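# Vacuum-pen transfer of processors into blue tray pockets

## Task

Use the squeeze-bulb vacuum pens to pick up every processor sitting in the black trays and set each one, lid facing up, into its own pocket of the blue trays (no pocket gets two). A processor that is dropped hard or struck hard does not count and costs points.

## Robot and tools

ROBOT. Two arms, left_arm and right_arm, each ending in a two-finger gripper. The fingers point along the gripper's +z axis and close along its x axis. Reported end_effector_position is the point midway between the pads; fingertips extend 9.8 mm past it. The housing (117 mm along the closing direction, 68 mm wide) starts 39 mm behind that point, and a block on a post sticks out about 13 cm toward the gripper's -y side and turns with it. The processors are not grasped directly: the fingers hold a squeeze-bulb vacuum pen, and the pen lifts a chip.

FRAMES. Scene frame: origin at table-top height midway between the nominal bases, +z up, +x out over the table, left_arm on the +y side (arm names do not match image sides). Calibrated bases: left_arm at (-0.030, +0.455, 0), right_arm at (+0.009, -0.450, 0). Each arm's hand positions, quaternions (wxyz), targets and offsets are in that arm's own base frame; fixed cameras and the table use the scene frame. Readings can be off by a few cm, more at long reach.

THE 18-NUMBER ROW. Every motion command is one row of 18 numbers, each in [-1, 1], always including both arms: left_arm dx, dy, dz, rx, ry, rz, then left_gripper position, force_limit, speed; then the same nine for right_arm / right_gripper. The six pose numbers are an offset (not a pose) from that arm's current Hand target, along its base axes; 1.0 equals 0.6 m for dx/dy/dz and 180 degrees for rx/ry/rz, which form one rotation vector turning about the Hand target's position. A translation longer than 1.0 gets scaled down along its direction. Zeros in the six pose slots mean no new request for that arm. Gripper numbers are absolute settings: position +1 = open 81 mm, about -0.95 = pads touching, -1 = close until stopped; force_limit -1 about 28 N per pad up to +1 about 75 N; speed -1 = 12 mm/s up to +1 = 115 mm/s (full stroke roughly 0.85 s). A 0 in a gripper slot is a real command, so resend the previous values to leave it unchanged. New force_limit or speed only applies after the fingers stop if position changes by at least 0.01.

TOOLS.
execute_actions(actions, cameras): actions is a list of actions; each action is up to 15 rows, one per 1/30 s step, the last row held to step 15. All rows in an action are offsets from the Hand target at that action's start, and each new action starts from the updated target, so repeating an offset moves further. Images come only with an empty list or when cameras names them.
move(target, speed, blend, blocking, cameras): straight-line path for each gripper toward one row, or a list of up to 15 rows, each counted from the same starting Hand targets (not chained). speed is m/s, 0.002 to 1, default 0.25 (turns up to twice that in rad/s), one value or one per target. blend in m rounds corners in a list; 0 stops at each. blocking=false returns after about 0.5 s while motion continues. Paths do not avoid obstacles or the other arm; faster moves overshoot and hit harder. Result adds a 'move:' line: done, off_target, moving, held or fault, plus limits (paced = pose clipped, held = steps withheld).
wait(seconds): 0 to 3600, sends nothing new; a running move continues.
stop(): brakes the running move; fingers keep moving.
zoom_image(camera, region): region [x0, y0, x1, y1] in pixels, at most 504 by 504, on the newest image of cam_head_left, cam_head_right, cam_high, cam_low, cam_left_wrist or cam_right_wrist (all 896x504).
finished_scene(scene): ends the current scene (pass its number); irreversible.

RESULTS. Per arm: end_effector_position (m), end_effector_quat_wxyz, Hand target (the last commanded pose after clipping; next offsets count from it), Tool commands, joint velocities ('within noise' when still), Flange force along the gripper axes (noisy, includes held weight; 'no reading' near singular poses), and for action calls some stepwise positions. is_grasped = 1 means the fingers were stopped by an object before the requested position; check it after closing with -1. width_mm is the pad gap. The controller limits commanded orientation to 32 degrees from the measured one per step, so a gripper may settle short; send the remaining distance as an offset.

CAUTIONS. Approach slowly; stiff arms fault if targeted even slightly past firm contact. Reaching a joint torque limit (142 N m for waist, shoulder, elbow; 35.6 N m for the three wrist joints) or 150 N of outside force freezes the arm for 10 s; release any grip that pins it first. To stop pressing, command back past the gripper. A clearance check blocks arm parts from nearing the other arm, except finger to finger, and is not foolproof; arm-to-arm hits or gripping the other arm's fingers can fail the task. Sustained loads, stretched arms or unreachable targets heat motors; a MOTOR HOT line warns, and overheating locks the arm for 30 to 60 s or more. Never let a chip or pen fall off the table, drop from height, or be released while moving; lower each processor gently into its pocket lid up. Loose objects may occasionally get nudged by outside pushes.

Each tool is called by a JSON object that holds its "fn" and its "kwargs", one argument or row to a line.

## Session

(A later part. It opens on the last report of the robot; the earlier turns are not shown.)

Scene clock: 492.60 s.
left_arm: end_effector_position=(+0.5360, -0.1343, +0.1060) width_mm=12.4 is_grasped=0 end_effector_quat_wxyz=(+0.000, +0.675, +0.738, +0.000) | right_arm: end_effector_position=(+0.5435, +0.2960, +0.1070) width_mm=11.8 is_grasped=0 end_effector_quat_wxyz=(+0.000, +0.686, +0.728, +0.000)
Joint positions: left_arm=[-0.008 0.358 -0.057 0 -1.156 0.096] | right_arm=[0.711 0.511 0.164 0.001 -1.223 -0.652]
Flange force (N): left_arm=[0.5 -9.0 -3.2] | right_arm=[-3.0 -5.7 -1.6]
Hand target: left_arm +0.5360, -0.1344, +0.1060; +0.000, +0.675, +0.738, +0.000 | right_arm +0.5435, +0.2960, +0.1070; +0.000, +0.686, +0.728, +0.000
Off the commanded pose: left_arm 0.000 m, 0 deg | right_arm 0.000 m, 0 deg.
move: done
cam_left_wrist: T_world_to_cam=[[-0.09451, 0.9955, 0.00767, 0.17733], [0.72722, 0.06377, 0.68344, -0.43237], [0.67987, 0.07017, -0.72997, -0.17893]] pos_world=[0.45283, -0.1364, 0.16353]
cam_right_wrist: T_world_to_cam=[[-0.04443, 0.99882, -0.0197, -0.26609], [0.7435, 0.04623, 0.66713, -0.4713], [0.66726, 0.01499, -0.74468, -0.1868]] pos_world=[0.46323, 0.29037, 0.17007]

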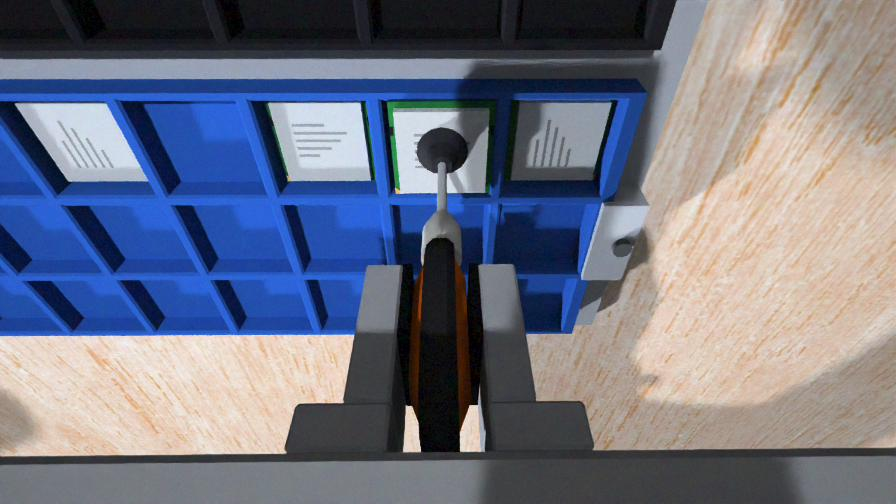

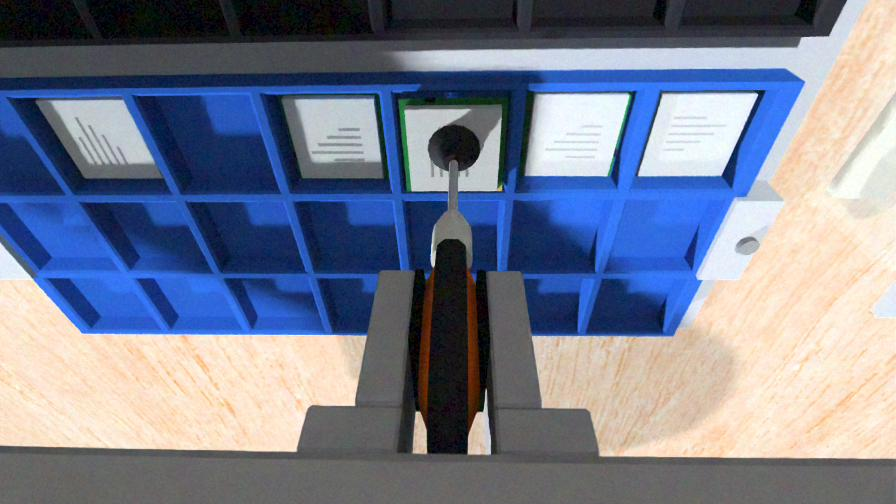

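{"fn": "move", "kwargs": {
  "target": [
    [0,-0.0008,0,0,0,0,-0.654,-0.5,-0.8,-0.0013,-0.0010,0,0,0,0,-0.668,-0.5,-0.8],
    [0,-0.0008,-0.0162,0,0,0,-0.654,-0.5,-0.8,-0.0013,-0.0010,-0.0162,0,0,0,-0.668,-0.5,-0.8],
    [0,-0.0008,-0.0162,0,0,0,-0.87,-0.5,-0.8,-0.0013,-0.0010,-0.0162,0,0,0,-0.87,-0.5,-0.8],
    [0,-0.0008,0.0200,0,0,0,-0.87,-0.5,-0.8,-0.0013,-0.0010,0.0183,0,0,0,-0.87,-0.5,-0.8],
    [-0.1573,-0.1665,0.0200,0,0,0.0025,-0.87,-0.5,-0.8,-0.1637,-0.1615,0.0183,0,0,0,-0.87,-0.5,-0.8],
    [-0.1573,-0.1665,-0.0092,0,0,0.0025,-0.87,-0.5,-0.8,-0.1637,-0.1615,-0.0107,0,0,0,-0.87,-0.5,-0.8]
  ],
  "speed": [0.02,0.025,0.02,0.05,0.15,0.04],
  "blend": [0,0,0,0.004,0.004,0],
  "cameras": ["cam_left_wrist","cam_right_wrist"]
}}

{"fn": "zoom_image", "kwargs": {
  "camera": "cam_left_wrist",
  "region": [340, 40, 540, 240]
}}

{"fn": "zoom_image", "kwargs": {
  "camera": "cam_right_wrist",
  "region": [340, 40, 540, 240]
}}

Scene clock: 511.77 s.
left_arm: end_effector_position=(+0.4416, -0.2343, +0.1005) width_mm=9.4 is_grasped=1 end_effector_quat_wxyz=(+0.000, +0.672, +0.740, +0.000) | right_arm: end_effector_position=(+0.4452, +0.1991, +0.1006) width_mm=9.6 is_grasped=1 end_effector_quat_wxyz=(+0.000, +0.686, +0.728, +0.000)
Joint positions: left_arm=[-0.225 0.242 -0.223 0 -1.106 0.321] | right_arm=[0.691 0.213 -0.259 0.001 -1.098 -0.632]
Flange force (N): left_arm=[1.3 -6.9 -3.4] | right_arm=[-1.5 -4.2 -1.7]
Hand target: left_arm +0.4416, -0.2343, +0.1005; +0.000, +0.672, +0.740, +0.000 | right_arm +0.4452, +0.1991, +0.1006; +0.000, +0.686, +0.728, +0.000
Off the commanded pose: left_arm 0.000 m, 0 deg | right_arm 0.000 m, 0 deg.
move: done
cam_left_wrist: T_world_to_cam=[[-0.10228, 0.99473, 0.00761, 0.27122], [0.72669, 0.06949, 0.68345, -0.35206], [0.67931, 0.07544, -0.72996, -0.11031]] pos_world=[0.35851, -0.237, 0.15803]
cam_right_wrist: T_world_to_cam=[[-0.04443, 0.99882, -0.01984, -0.17377], [0.7435, 0.04633, 0.66713, -0.38955], [0.66726, 0.01489, -0.74468, -0.12457]] pos_world=[0.36503, 0.19347, 0.16367]

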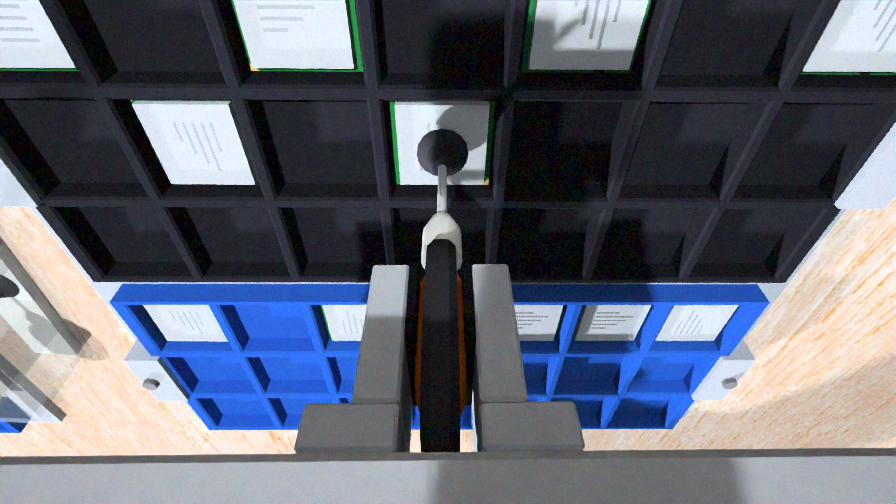

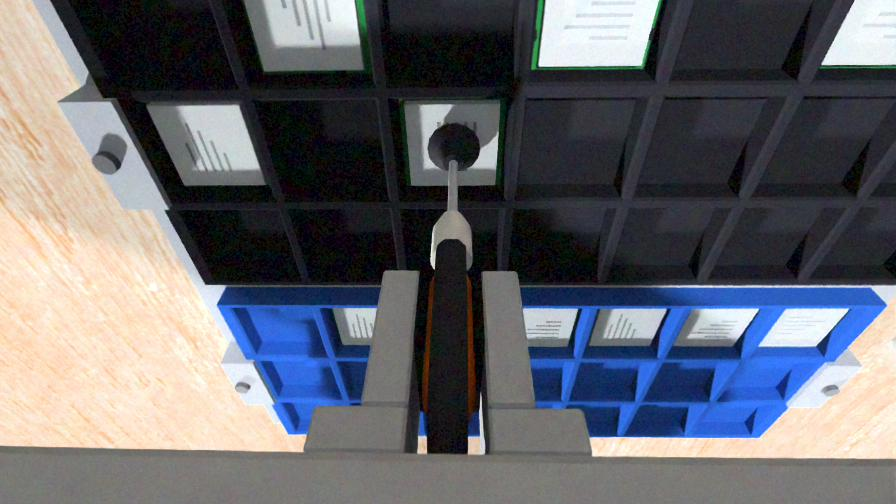

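Scaled by 2.520 from the camera's image (finer frame: 1280x720).

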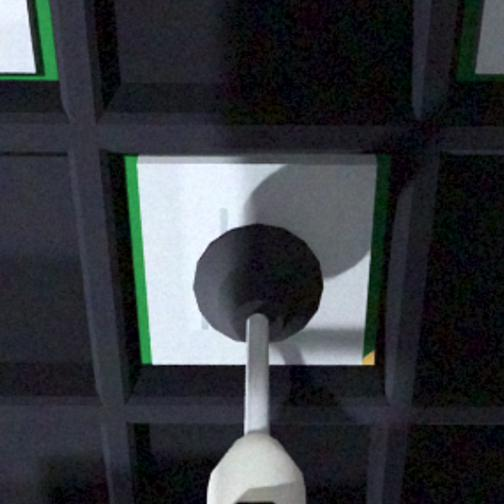

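Scaled by 2.520 from the camera's image (finer frame: 1280x720).

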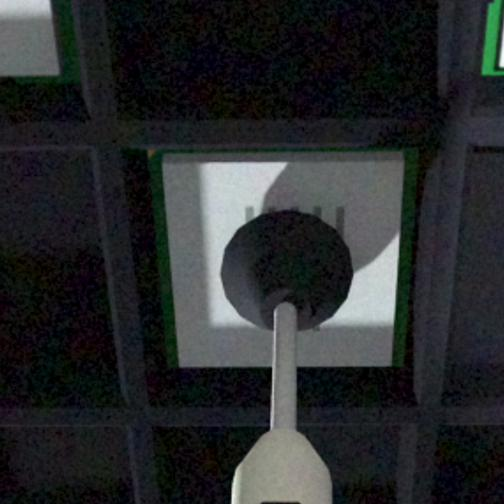

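{"fn": "execute_actions", "kwargs": {
  "actions": [],
  "cameras": ["cam_low"]
}}

{"fn": "zoom_image", "kwargs": {
  "camera": "cam_low",
  "region": [500, 60, 800, 320]
}}

Scene clock: 519.50 s.
left_arm: end_effector_position=(+0.4416, -0.2343, +0.1005) width_mm=9.4 is_grasped=1 end_effector_quat_wxyz=(+0.000, +0.672, +0.740, +0.000) | right_arm: end_effector_position=(+0.4452, +0.1991, +0.1006) width_mm=9.6 is_grasped=1 end_effector_quat_wxyz=(+0.000, +0.686, +0.728, +0.000)
Joint positions: left_arm=[-0.225 0.242 -0.223 0 -1.106 0.321] | right_arm=[0.691 0.213 -0.259 0.001 -1.098 -0.632]
Joint velocities: within noise
Flange force (N): left_arm=[1.4 -7.0 -3.1] | right_arm=[-2.0 -3.2 -1.6]
Hand target: left_arm +0.4416, -0.2343, +0.1005; +0.000, +0.672, +0.740, +0.000 | right_arm +0.4452, +0.1991, +0.1006; +0.000, +0.686, +0.728, +0.000
Tool commands: left_gripper/position=-0.87 left_gripper/force_limit=-0.5 left_gripper/speed=-0.8 right_gripper/position=-0.87 right_gripper/force_limit=-0.5 right_gripper/speed=-0.8
Off the commanded pose: left_arm 0.000 m, 0 deg | right_arm 0.000 m, 0 deg.
Images, in order (width x height): cam_low 896x504.

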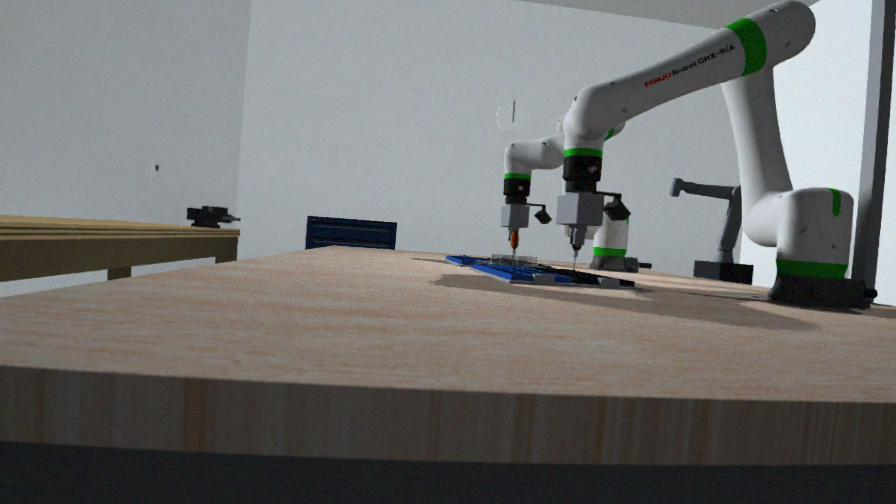

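Scaled by 1.680 from the camera's image (finer frame: 1280x720).

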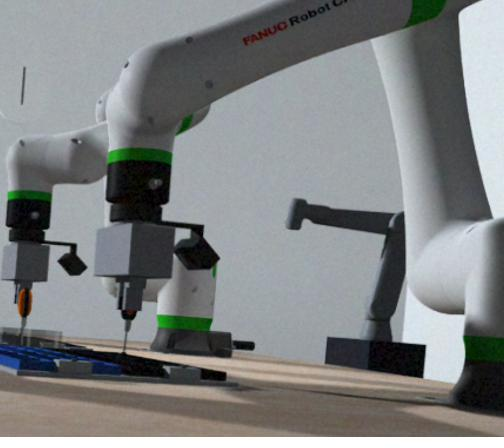

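{"fn": "zoom_image", "kwargs": {
  "camera": "cam_low",
  "region": [490, 190, 630, 300]
}}

Scaled by 3.600 from the camera's image (finer frame: 1280x720).

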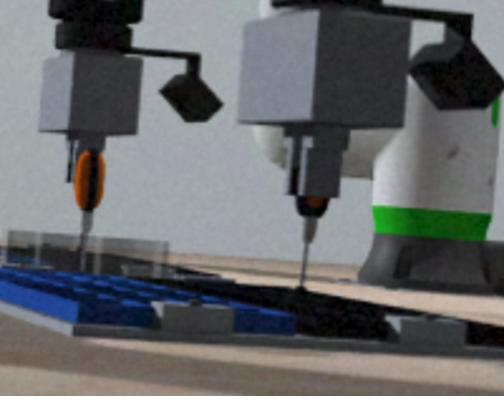

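{"fn": "move", "kwargs": {
  "target": [
    [-0.0039,-0.0002,0,0,0,0,-0.87,-0.5,-0.8,0,-0.0006,0,0,0,0,-0.87,-0.5,-0.8],
    [-0.0039,-0.0002,-0.0055,0,0,0,-0.87,-0.5,-0.8,0,-0.0006,-0.0055,0,0,0,-0.87,-0.5,-0.8]
  ],
  "speed": [0.02,0.015],
  "cameras": ["cam_left_wrist"]
}}

{"fn": "zoom_image", "kwargs": {
  "camera": "cam_left_wrist",
  "region": [340, 40, 540, 240]
}}

Scene clock: 538.83 s.
left_arm: end_effector_position=(+0.4392, -0.2344, +0.0972) width_mm=9.4 is_grasped=1 end_effector_quat_wxyz=(+0.000, +0.672, +0.740, +0.000) | right_arm: end_effector_position=(+0.4452, +0.1987, +0.0973) width_mm=9.6 is_grasped=1 end_effector_quat_wxyz=(+0.000, +0.686, +0.728, +0.000)
Joint positions: left_arm=[-0.226 0.242 -0.232 0 -1.097 0.322] | right_arm=[0.69 0.217 -0.263 0.001 -1.09 -0.632]
Flange force (N): left_arm=[1.5 -7.0 -3.5] | right_arm=[-1.7 -3.7 -2.3]
Hand target: left_arm +0.4392, -0.2344, +0.0972; +0.000, +0.672, +0.740, +0.000 | right_arm +0.4452, +0.1987, +0.0973; +0.000, +0.686, +0.728, +0.000
Off the commanded pose: left_arm 0.000 m, 0 deg | right_arm 0.000 m, 0 deg.
move: done
cam_left_wrist: T_world_to_cam=[[-0.10228, 0.99473, 0.00762, 0.2712], [0.72673, 0.06949, 0.6834, -0.34805], [0.67926, 0.07543, -0.73001, -0.11104]] pos_world=[0.35611, -0.2372, 0.15473]

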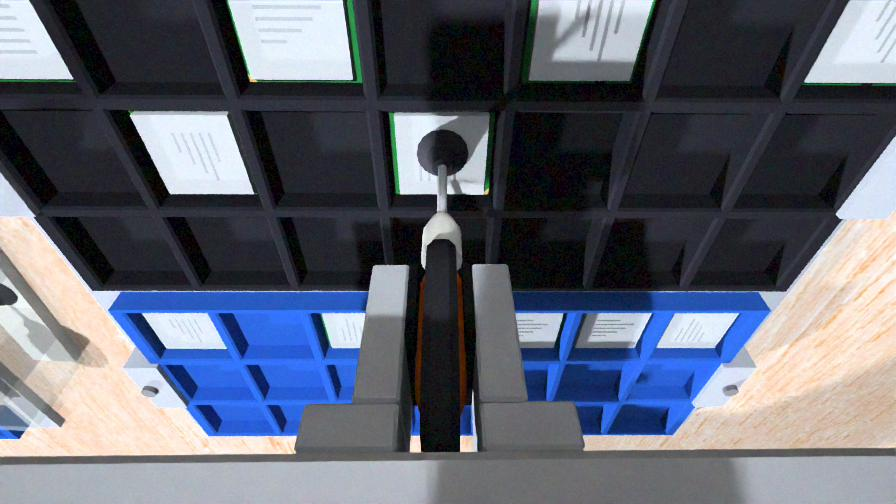

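Scaled by 2.520 from the camera's image (finer frame: 1280x720).

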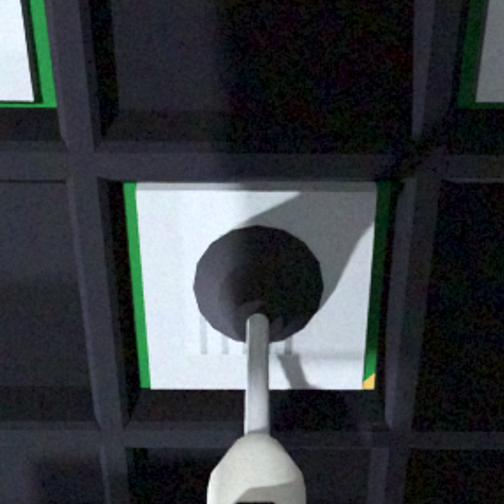

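{"fn": "move", "kwargs": {
  "target": [0,0,-0.0013,0,0,0,-0.87,-0.5,-0.8,0,0,-0.0004,0,0,0,-0.87,-0.5,-0.8],
  "speed": 0.01
}}

Scene clock: 542.67 s.
left_arm: end_effector_position=(+0.4392, -0.2344, +0.0964) width_mm=9.4 is_grasped=1 end_effector_quat_wxyz=(+0.000, +0.672, +0.740, +0.000) | right_arm: end_effector_position=(+0.4452, +0.1987, +0.0970) width_mm=9.6 is_grasped=1 end_effector_quat_wxyz=(+0.000, +0.686, +0.728, +0.000)
Joint positions: left_arm=[-0.226 0.242 -0.233 0 -1.095 0.322] | right_arm=[0.69 0.217 -0.263 0.001 -1.09 -0.632]
Flange force (N): left_arm=[1.5 -6.8 -6.5] | right_arm=[-1.9 -3.7 -2.2]
Hand target: left_arm +0.4392, -0.2344, +0.0964; +0.000, +0.672, +0.740, +0.000 | right_arm +0.4452, +0.1987, +0.0970; +0.000, +0.686, +0.728, +0.000
Off the commanded pose: left_arm 0.000 m, 0 deg | right_arm 0.000 m, 0 deg.
move: done

{"fn": "move", "kwargs": {
  "target": [0,0,0,0,0,0,-0.87,-0.5,-0.8,0,0,-0.0007,0,0,0,-0.87,-0.5,-0.8],
  "speed": 0.01
}}

Scene clock: 545.77 s.
left_arm: end_effector_position=(+0.4392, -0.2344, +0.0964) width_mm=9.4 is_grasped=1 end_effector_quat_wxyz=(+0.000, +0.672, +0.740, +0.000) | right_arm: end_effector_position=(+0.4452, +0.1987, +0.0966) width_mm=9.6 is_grasped=1 end_effector_quat_wxyz=(+0.000, +0.686, +0.728, +0.000)
Joint positions: left_arm=[-0.226 0.242 -0.233 0 -1.095 0.322] | right_arm=[0.69 0.218 -0.264 0.001 -1.089 -0.632]
Flange force (N): left_arm=[1.7 -7.3 -6.9] | right_arm=[-1.8 -3.5 -4.4]
Hand target: left_arm +0.4392, -0.2344, +0.0964; +0.000, +0.672, +0.740, +0.000 | right_arm +0.4452, +0.1987, +0.0966; +0.000, +0.686, +0.728, +0.000
Off the commanded pose: left_arm 0.000 m, 0 deg | right_arm 0.000 m, 0 deg.
move: done

{"fn": "move", "kwargs": {
  "target": [
    [0,0,0,0,0,0,-0.87,-0.5,-0.8,0,0,-0.0002,0,0,0,-0.87,-0.5,-0.8],
    [0,0,0,0,0,0,-0.654,-0.5,-0.8,0,0,-0.0002,0,0,0,-0.668,-0.5,-0.8],
    [0,0,0.0360,0,0,0,-0.654,-0.5,-0.8,0,0,0.0357,0,0,0,-0.668,-0.5,-0.8],
    [0.1735,0.0165,0.0360,0,0,-0.0025,-0.654,-0.5,-0.8,0.1735,0.0115,0.0357,0,0,0,-0.668,-0.5,-0.8],
    [0.1735,0.0165,0.0160,0,0,-0.0025,-0.654,-0.5,-0.8,0.1735,0.0115,0.0173,0,0,0,-0.668,-0.5,-0.8]
  ],
  "speed": [0.01,0.02,0.05,0.15,0.04],
  "blend": [0,0,0.003,0.004,0],
  "cameras": ["cam_left_wrist","cam_right_wrist"]
}}

{"fn": "zoom_image", "kwargs": {
  "camera": "cam_left_wrist",
  "region": [340, 40, 540, 240]
}}

{"fn": "zoom_image", "kwargs": {
  "camera": "cam_right_wrist",
  "region": [340, 40, 540, 240]
}}

Scene clock: 557.70 s.
left_arm: end_effector_position=(+0.5434, -0.2245, +0.1060) width_mm=12.4 is_grasped=0 end_effector_quat_wxyz=(+0.000, +0.675, +0.738, +0.000) | right_arm: end_effector_position=(+0.5493, +0.2056, +0.1070) width_mm=11.8 is_grasped=0 end_effector_quat_wxyz=(+0.000, +0.686, +0.728, +0.000)
Joint positions: left_arm=[-0.169 0.44 0.057 0 -1.189 0.257] | right_arm=[0.582 0.435 0.053 0.001 -1.188 -0.523]
Flange force (N): left_arm=[2.4 -9.6 -3.1] | right_arm=[-1.7 -5.6 -1.5]
Hand target: left_arm +0.5433, -0.2245, +0.1060; +0.000, +0.675, +0.738, +0.000 | right_arm +0.5493, +0.2056, +0.1070; +0.000, +0.686, +0.728, +0.000
Off the commanded pose: left_arm 0.000 m, 0 deg | right_arm 0.000 m, 0 deg.
move: done
cam_left_wrist: T_world_to_cam=[[-0.09451, 0.9955, 0.00767, 0.26782], [0.72722, 0.06377, 0.68344, -0.432], [0.67987, 0.07017, -0.72997, -0.17763]] pos_world=[0.46024, -0.2266, 0.16353]
cam_right_wrist: T_world_to_cam=[[-0.04443, 0.99882, -0.0197, -0.17554], [0.7435, 0.04623, 0.66713, -0.4715], [0.66726, 0.01499, -0.74468, -0.18938]] pos_world=[0.46913, 0.19997, 0.17007]

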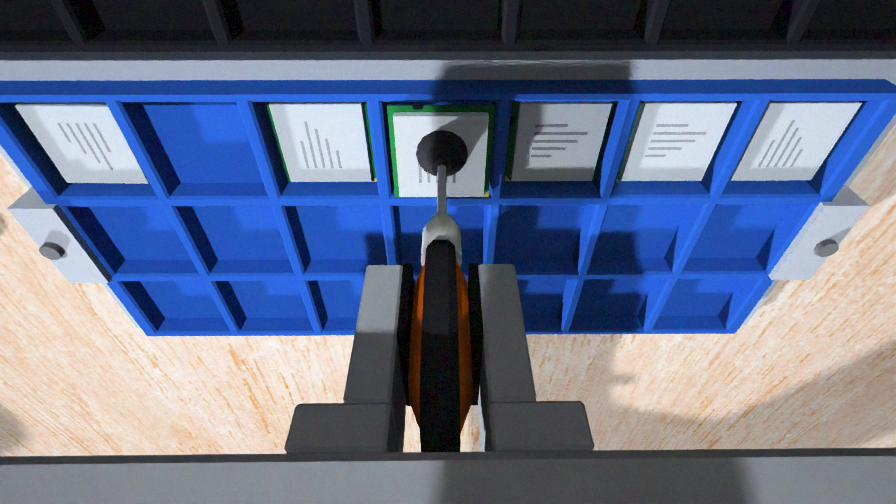

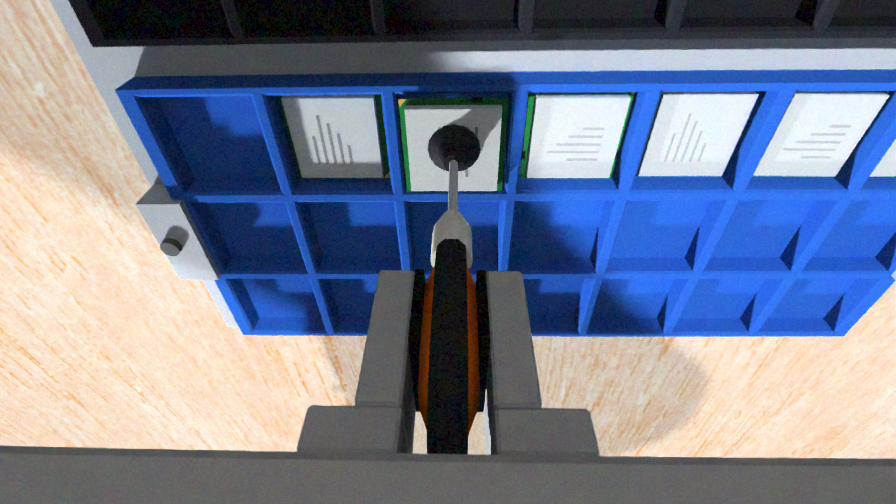

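Scaled by 2.520 from the camera's image (finer frame: 1280x720).

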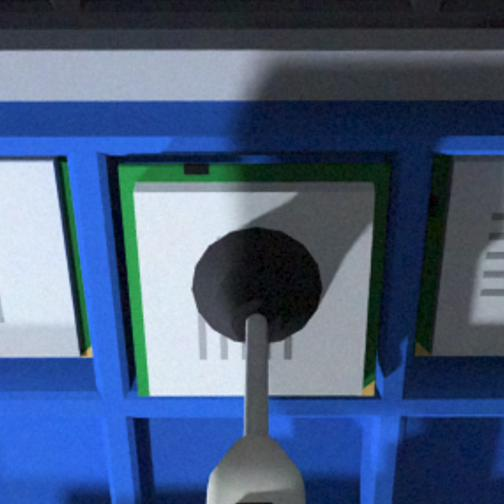

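Scaled by 2.520 from the camera's image (finer frame: 1280x720).

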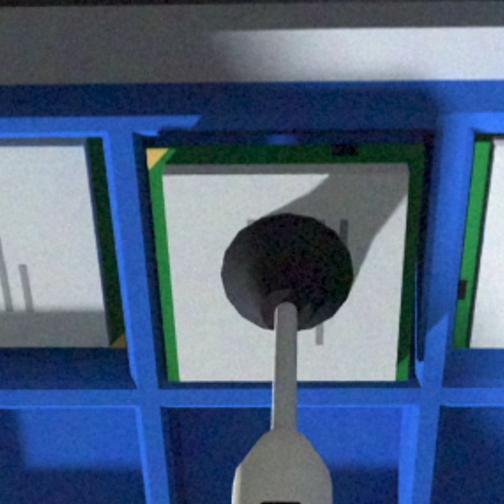

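{"fn": "move", "kwargs": {
  "target": [
    [-0.0017,-0.0006,0,0,0,0,-0.654,-0.5,-0.8,-0.0010,-0.0005,0,0,0,0,-0.668,-0.5,-0.8],
    [-0.0017,-0.0006,-0.0157,0,0,0,-0.654,-0.5,-0.8,-0.0010,-0.0005,-0.0172,0,0,0,-0.668,-0.5,-0.8],
    [-0.0017,-0.0006,-0.0157,0,0,0,-0.87,-0.5,-0.8,-0.0010,-0.0005,-0.0172,0,0,0,-0.87,-0.5,-0.8],
    [-0.0017,-0.0006,0.0200,0,0,0,-0.87,-0.5,-0.8,-0.0010,-0.0005,0.0183,0,0,0,-0.87,-0.5,-0.8],
    [-0.1592,-0.1658,0.0200,0,0,0.0025,-0.87,-0.5,-0.8,-0.1625,-0.1612,0.0183,0,0,0,-0.87,-0.5,-0.8],
    [-0.1592,-0.1658,-0.0092,0,0,0.0025,-0.87,-0.5,-0.8,-0.1625,-0.1612,-0.0107,0,0,0,-0.87,-0.5,-0.8]
  ],
  "speed": [0.02,0.025,0.02,0.05,0.15,0.04],
  "blend": [0,0,0,0.004,0.004,0],
  "cameras": ["cam_left_wrist","cam_right_wrist"]
}}

{"fn": "zoom_image", "kwargs": {
  "camera": "cam_left_wrist",
  "region": [340, 40, 540, 240]
}}

{"fn": "zoom_image", "kwargs": {
  "camera": "cam_right_wrist",
  "region": [340, 40, 540, 240]
}}

Scene clock: 574.83 s.
left_arm: end_effector_position=(+0.4478, -0.3240, +0.1005) width_mm=9.4 is_grasped=1 end_effector_quat_wxyz=(+0.000, +0.672, +0.740, +0.000) | right_arm: end_effector_position=(+0.4518, +0.1089, +0.1006) width_mm=9.5 is_grasped=1 end_effector_quat_wxyz=(+0.000, +0.686, +0.728, +0.000)
Joint positions: left_arm=[-0.389 0.364 -0.063 0 -1.144 0.485] | right_arm=[0.52 0.159 -0.323 0.001 -1.087 -0.462]
Flange force (N): left_arm=[3.0 -7.1 -4.0] | right_arm=[-1.2 -3.5 -1.4]
Hand target: left_arm +0.4478, -0.3240, +0.1005; +0.000, +0.672, +0.740, +0.000 | right_arm +0.4518, +0.1089, +0.1006; +0.000, +0.686, +0.728, +0.000
Off the commanded pose: left_arm 0.000 m, 0 deg | right_arm 0.000 m, 0 deg.
move: done
cam_left_wrist: T_world_to_cam=[[-0.10228, 0.99473, 0.00761, 0.36108], [0.72669, 0.06949, 0.68345, -0.35033], [0.67931, 0.07544, -0.72996, -0.10775]] pos_world=[0.36471, -0.3267, 0.15803]
cam_right_wrist: T_world_to_cam=[[-0.04443, 0.99882, -0.01984, -0.08338], [0.74345, 0.04633, 0.66718, -0.39027], [0.66731, 0.01489, -0.74463, -0.12766]] pos_world=[0.37163, 0.10327, 0.16367]

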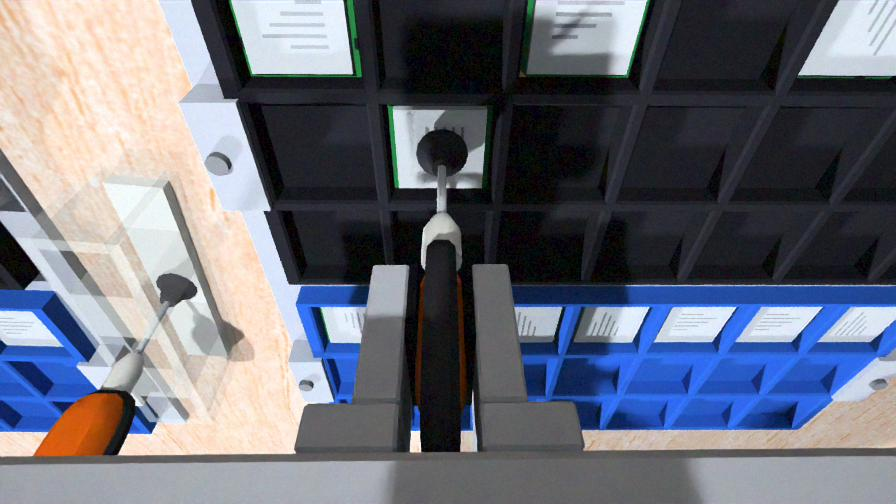

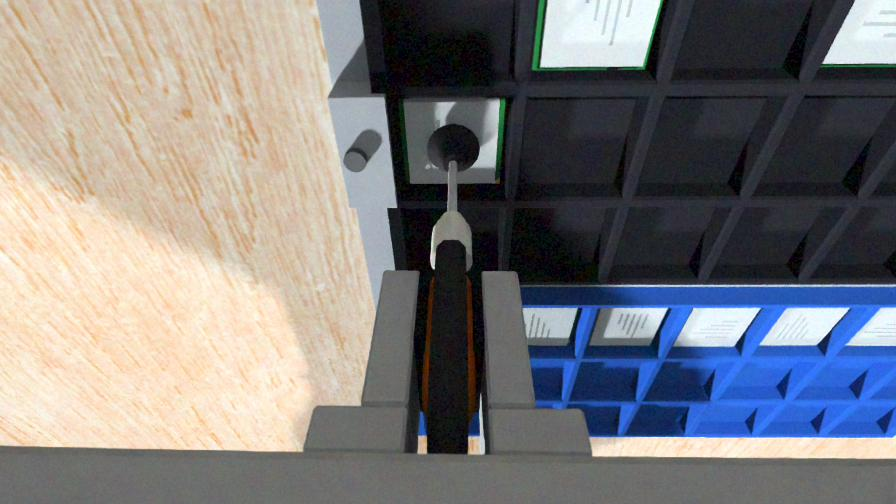

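Scaled by 2.520 from the camera's image (finer frame: 1280x720).

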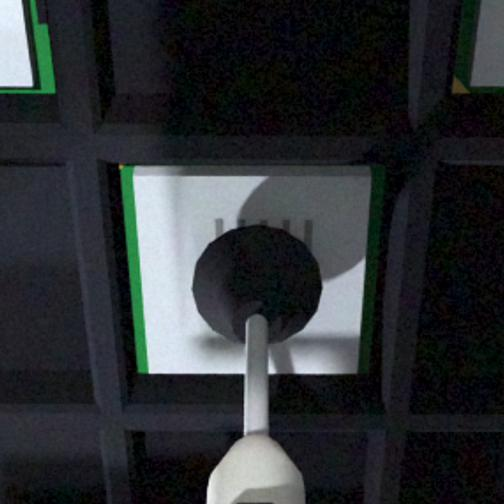

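Scaled by 2.520 from the camera's image (finer frame: 1280x720).

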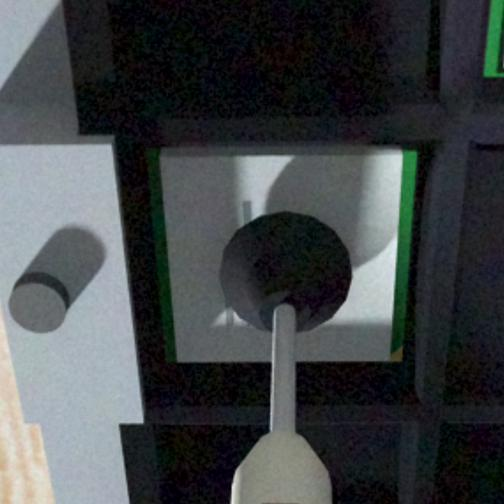

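{"fn": "move", "kwargs": {
  "target": [
    [0,-0.0010,0,0,0,0,-0.87,-0.5,-0.8,0,-0.0010,0,0,0,0,-0.87,-0.5,-0.8],
    [0,-0.0010,-0.0068,0,0,0,-0.87,-0.5,-0.8,0,-0.0010,-0.0068,0,0,0,-0.87,-0.5,-0.8],
    [0,-0.0010,-0.0068,0,0,0,-0.654,-0.5,-0.8,0,-0.0010,-0.0068,0,0,0,-0.668,-0.5,-0.8],
    [0,-0.0010,0.0292,0,0,0,-0.654,-0.5,-0.8,0,-0.0010,0.0292,0,0,0,-0.668,-0.5,-0.8],
    [0.1718,0.0158,0.0292,0,0,-0.0025,-0.654,-0.5,-0.8,0.1737,0.0110,0.0292,0,0,0,-0.668,-0.5,-0.8],
    [0.1718,0.0158,0.0092,0,0,-0.0025,-0.654,-0.5,-0.8,0.1737,0.0110,0.0107,0,0,0,-0.668,-0.5,-0.8]
  ],
  "speed": [0.02,0.015,0.02,0.05,0.15,0.04],
  "blend": [0,0,0,0.003,0.004,0],
  "cameras": ["cam_left_wrist","cam_right_wrist"]
}}

{"fn": "zoom_image", "kwargs": {
  "camera": "cam_left_wrist",
  "region": [340, 40, 540, 240]
}}

{"fn": "zoom_image", "kwargs": {
  "camera": "cam_right_wrist",
  "region": [340, 40, 540, 240]
}}

Scene clock: 601.00 s.
left_arm: end_effector_position=(+0.5509, -0.3145, +0.1060) width_mm=12.4 is_grasped=0 end_effector_quat_wxyz=(+0.000, +0.675, +0.738, +0.000) | right_arm: end_effector_position=(+0.5561, +0.1155, +0.1070) width_mm=11.8 is_grasped=0 end_effector_quat_wxyz=(+0.000, +0.686, +0.728, +0.000)
Joint positions: left_arm=[-0.312 0.549 0.22 0 -1.242 0.4] | right_arm=[0.436 0.392 -0.008 0 -1.17 -0.377]
Flange force (N): left_arm=[4.3 -9.5 -2.7] | right_arm=[-1.2 -5.6 -1.2]
Hand target: left_arm +0.5509, -0.3145, +0.1060; +0.000, +0.675, +0.738, +0.000 | right_arm +0.5561, +0.1155, +0.1070; +0.000, +0.686, +0.728, +0.000
Off the commanded pose: left_arm 0.000 m, 0 deg | right_arm 0.000 m, 0 deg.
move: done
cam_left_wrist: T_world_to_cam=[[-0.09444, 0.9955, 0.0076, 0.35811], [0.72722, 0.06377, 0.68344, -0.43179], [0.67988, 0.07007, -0.72997, -0.17652]] pos_world=[0.46784, -0.3166, 0.16353]
cam_right_wrist: T_world_to_cam=[[-0.04443, 0.99882, -0.0197, -0.08525], [0.7435, 0.04623, 0.66713, -0.47232], [0.66726, 0.01499, -0.74468, -0.1925]] pos_world=[0.47583, 0.10987, 0.17007]

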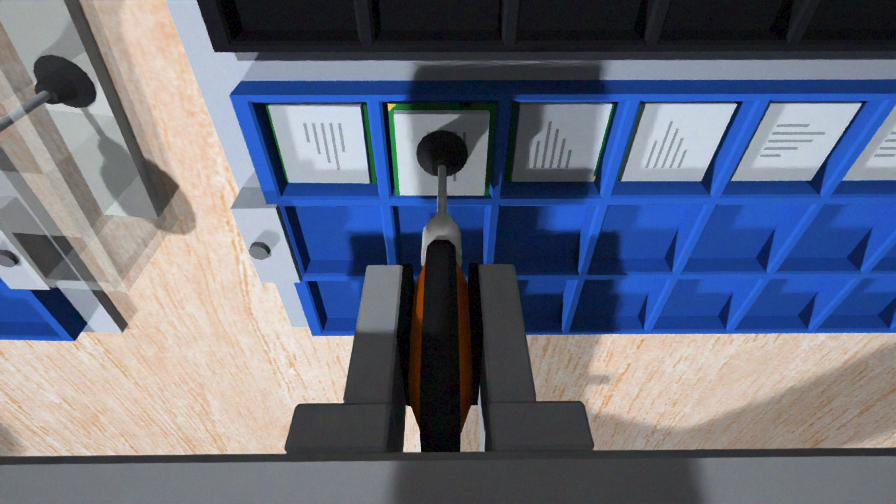

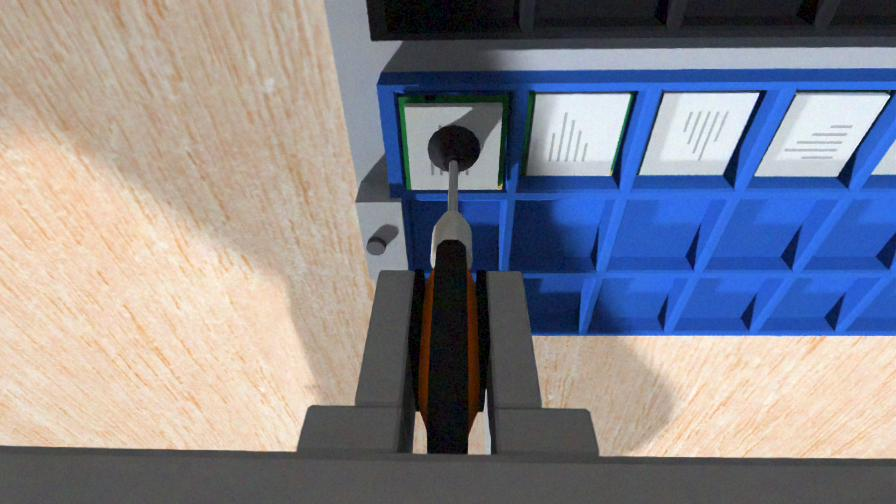

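Scaled by 2.520 from the camera's image (finer frame: 1280x720).

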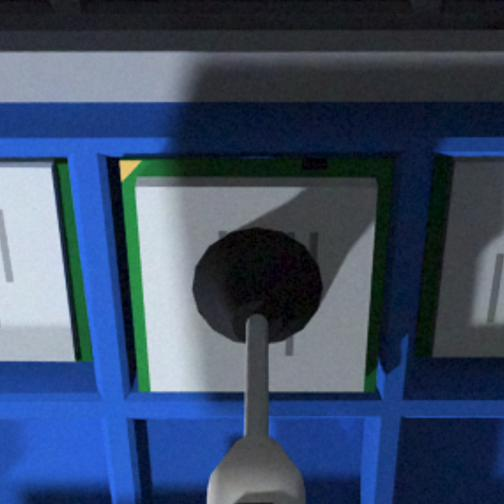

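Scaled by 2.520 from the camera's image (finer frame: 1280x720).

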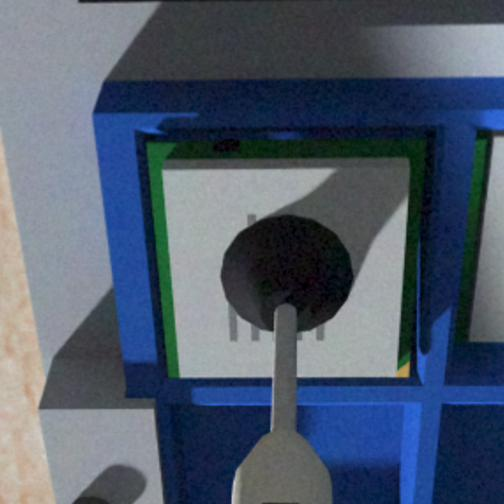

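{"fn": "move", "kwargs": {
  "target": [
    [0,-0.0007,0,0,0,0,-0.654,-0.5,-0.8,0,0,0,0,0,0,-0.668,-0.5,-0.8],
    [0,-0.0007,-0.0157,0,0,0,-0.654,-0.5,-0.8,0,0,-0.0172,0,0,0,-0.668,-0.5,-0.8],
    [0,-0.0007,-0.0157,0,0,0,-0.87,-0.5,-0.8,0,0,-0.0172,0,0,0,-0.87,-0.5,-0.8],
    [0,-0.0007,0.0200,0,0,0,-0.87,-0.5,-0.8,0,0,0.0183,0,0,0,-0.87,-0.5,-0.8],
    [-0.2393,-0.0987,0.0200,0,0,0.0025,-0.87,-0.5,-0.8,-0.2542,0.0573,0.0183,0,0,0,-0.87,-0.5,-0.8],
    [-0.2393,-0.0987,-0.0092,0,0,0.0025,-0.87,-0.5,-0.8,-0.2542,0.0573,-0.0107,0,0,0,-0.87,-0.5,-0.8]
  ],
  "speed": [0.02,0.025,0.02,0.05,0.15,0.04],
  "blend": [0,0,0,0.004,0.004,0],
  "cameras": ["cam_left_wrist","cam_right_wrist"]
}}

{"fn": "zoom_image", "kwargs": {
  "camera": "cam_left_wrist",
  "region": [340, 40, 540, 240]
}}

{"fn": "zoom_image", "kwargs": {
  "camera": "cam_right_wrist",
  "region": [340, 40, 540, 240]
}}

Scene clock: 621.17 s.
left_arm: end_effector_position=(+0.4073, -0.3737, +0.1005) width_mm=9.4 is_grasped=1 end_effector_quat_wxyz=(+0.000, +0.672, +0.740, +0.000) | right_arm: end_effector_position=(+0.4035, +0.1499, +0.1006) width_mm=9.5 is_grasped=1 end_effector_quat_wxyz=(+0.000, +0.686, +0.728, +0.000)
Joint positions: left_arm=[-0.505 0.364 -0.063 0 -1.144 0.601] | right_arm=[0.663 0.077 -0.417 0.001 -1.077 -0.604]
Flange force (N): left_arm=[4.6 -7.3 -3.8] | right_arm=[-1.3 -3.4 -0.8]
Hand target: left_arm +0.4073, -0.3737, +0.1005; +0.000, +0.672, +0.740, +0.000 | right_arm +0.4035, +0.1499, +0.1006; +0.000, +0.686, +0.728, +0.000
Off the commanded pose: left_arm 0.000 m, 0 deg | right_arm 0.000 m, 0 deg.
move: done
cam_left_wrist: T_world_to_cam=[[-0.10228, 0.99473, 0.00761, 0.40647], [0.72669, 0.06949, 0.68345, -0.31744], [0.67931, 0.07544, -0.72996, -0.07648]] pos_world=[0.32421, -0.3765, 0.15803]
cam_right_wrist: T_world_to_cam=[[-0.04443, 0.99882, -0.01984, -0.12648], [0.7435, 0.04633, 0.66713, -0.35627], [0.66726, 0.01489, -0.74468, -0.09601]] pos_world=[0.32333, 0.14427, 0.16367]

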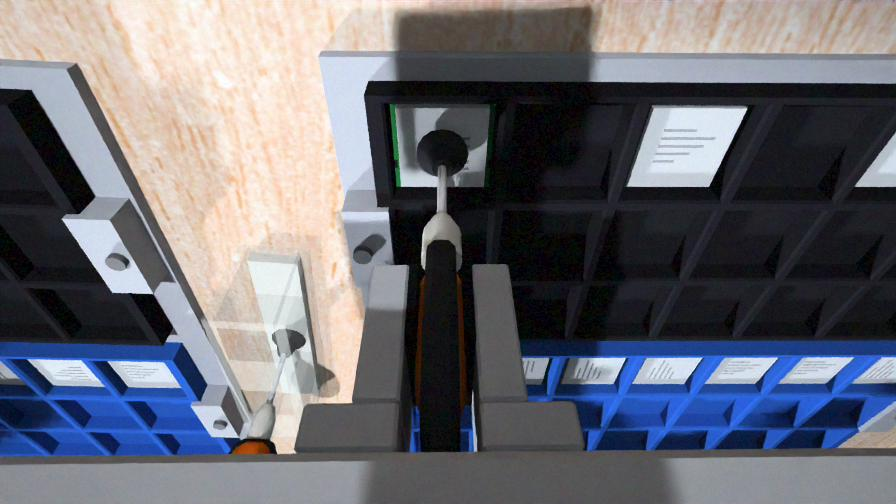

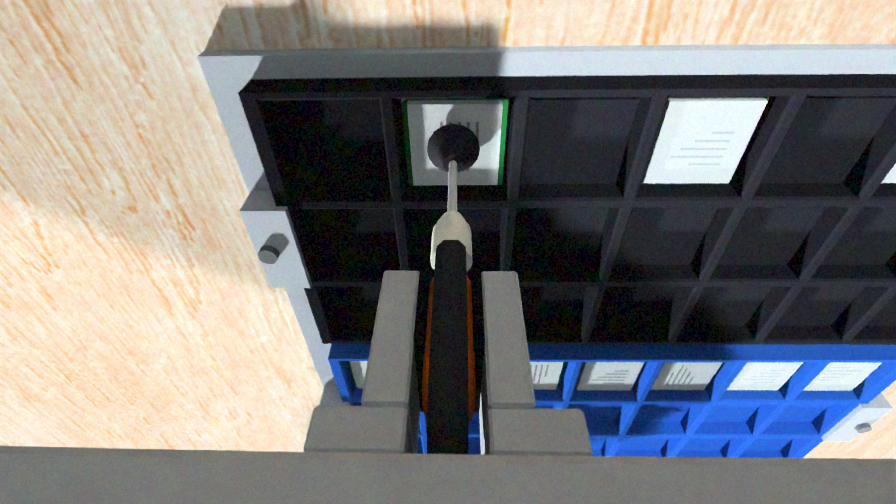

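Scaled by 2.520 from the camera's image (finer frame: 1280x720).

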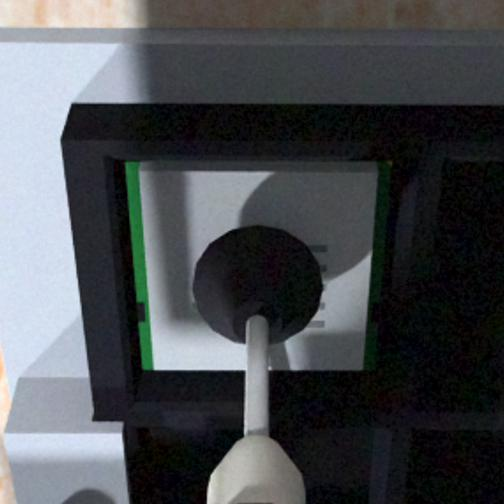

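Scaled by 2.520 from the camera's image (finer frame: 1280x720).

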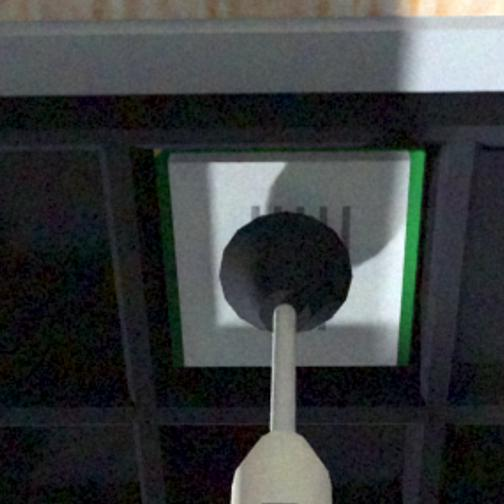

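{"fn": "move", "kwargs": {
  "target": [
    [-0.0013,0.0003,0,0,0,0,-0.87,-0.5,-0.8,0.0010,0.0008,0,0,0,0,-0.87,-0.5,-0.8],
    [-0.0013,0.0003,-0.0068,0,0,0,-0.87,-0.5,-0.8,0.0010,0.0008,-0.0068,0,0,0,-0.87,-0.5,-0.8],
    [-0.0013,0.0003,-0.0068,0,0,0,-0.654,-0.5,-0.8,0.0010,0.0008,-0.0068,0,0,0,-0.668,-0.5,-0.8],
    [-0.0013,0.0003,0.0292,0,0,0,-0.654,-0.5,-0.8,0.0010,0.0008,0.0292,0,0,0,-0.668,-0.5,-0.8],
    [0.3212,0.0305,0.0292,0,0,-0.0025,-0.654,-0.5,-0.8,0.3237,0.0230,0.0292,0,0,0,-0.668,-0.5,-0.8],
    [0.3212,0.0305,0.0092,0,0,-0.0025,-0.654,-0.5,-0.8,0.3237,0.0230,0.0107,0,0,0,-0.668,-0.5,-0.8]
  ],
  "speed": [0.02,0.015,0.02,0.05,0.15,0.04],
  "blend": [0,0,0,0.003,0.004,0],
  "cameras": ["cam_left_wrist","cam_right_wrist"]
}}

{"fn": "zoom_image", "kwargs": {
  "camera": "cam_left_wrist",
  "region": [340, 40, 540, 240]
}}

{"fn": "zoom_image", "kwargs": {
  "camera": "cam_right_wrist",
  "region": [340, 40, 540, 240]
}}

Scene clock: 640.87 s.
left_arm: end_effector_position=(+0.6001, -0.3554, +0.1060) width_mm=12.4 is_grasped=0 end_effector_quat_wxyz=(+0.000, +0.675, +0.738, +0.000) | right_arm: end_effector_position=(+0.5978, +0.1637, +0.1070) width_mm=11.8 is_grasped=0 end_effector_quat_wxyz=(+0.000, +0.686, +0.728, +0.000)
Joint positions: left_arm=[-0.347 0.71 0.474 0 -1.335 0.435] | right_arm=[0.479 0.513 0.167 0 -1.224 -0.42]
Flange force (N): left_arm=[7.2 -13.3 -2.1] | right_arm=[-1.8 -6.7 -1.7]
Hand target: left_arm +0.6000, -0.3554, +0.1060; +0.000, +0.675, +0.738, +0.000 | right_arm +0.5978, +0.1637, +0.1070; +0.000, +0.686, +0.728, +0.000
Off the commanded pose: left_arm 0.000 m, 0 deg | right_arm 0.000 m, 0 deg.
move: done
cam_left_wrist: T_world_to_cam=[[-0.09451, 0.9955, 0.00767, 0.40349], [0.72722, 0.06377, 0.68344, -0.46489], [0.67987, 0.07017, -0.72997, -0.207]] pos_world=[0.51694, -0.3575, 0.16353]
cam_right_wrist: T_world_to_cam=[[-0.04443, 0.99882, -0.0197, -0.13154], [0.7435, 0.04623, 0.66713, -0.50555], [0.66726, 0.01499, -0.74468, -0.22105]] pos_world=[0.51753, 0.15807, 0.17007]

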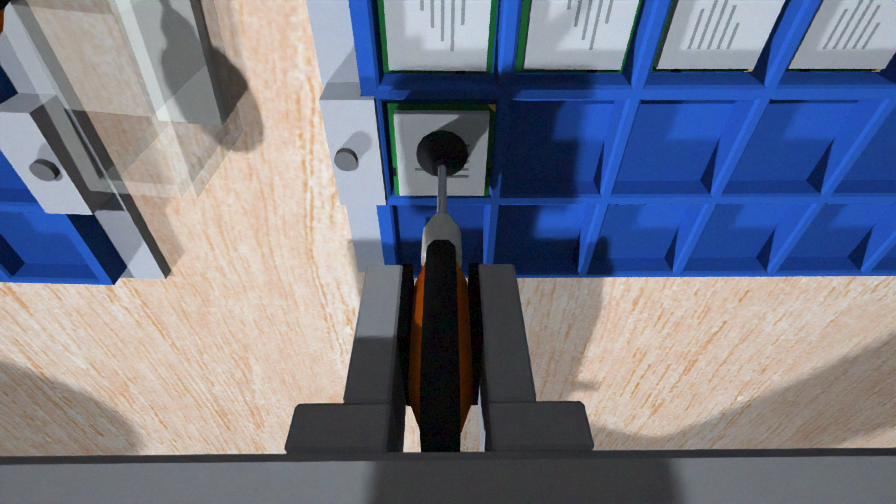

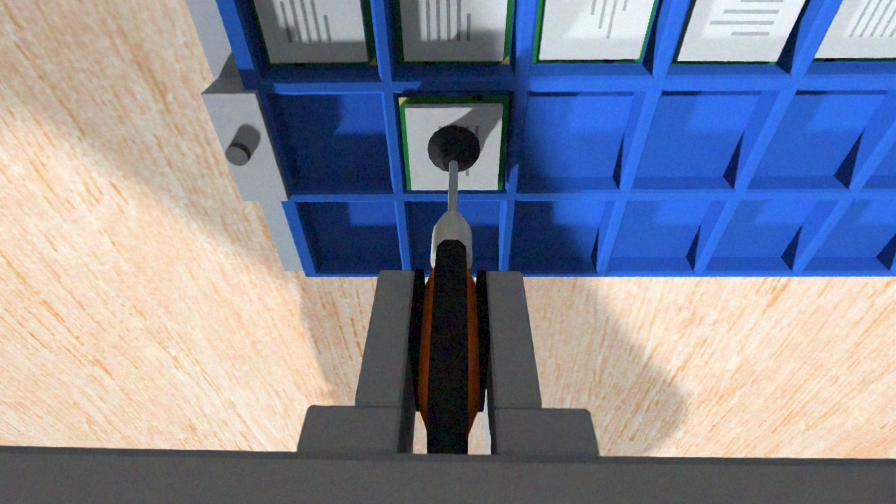

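Scaled by 2.520 from the camera's image (finer frame: 1280x720).

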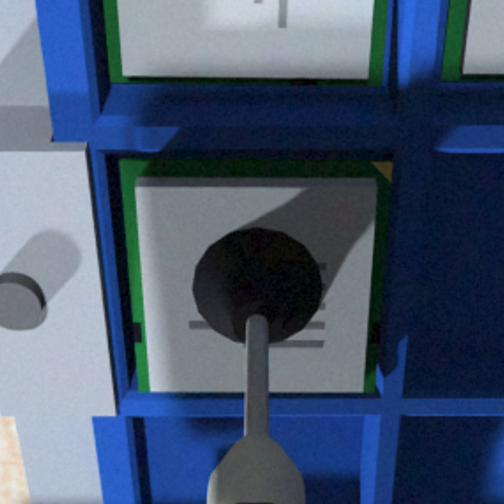

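Scaled by 2.520 from the camera's image (finer frame: 1280x720).

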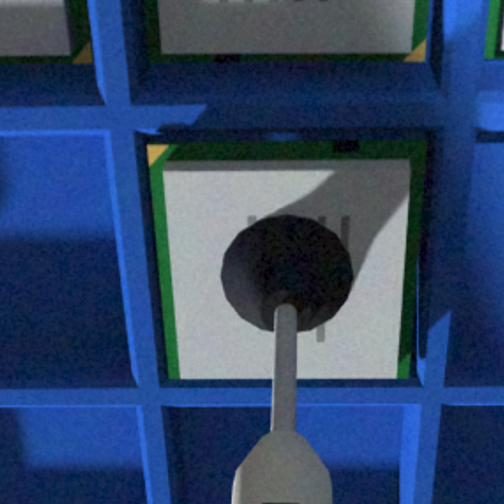

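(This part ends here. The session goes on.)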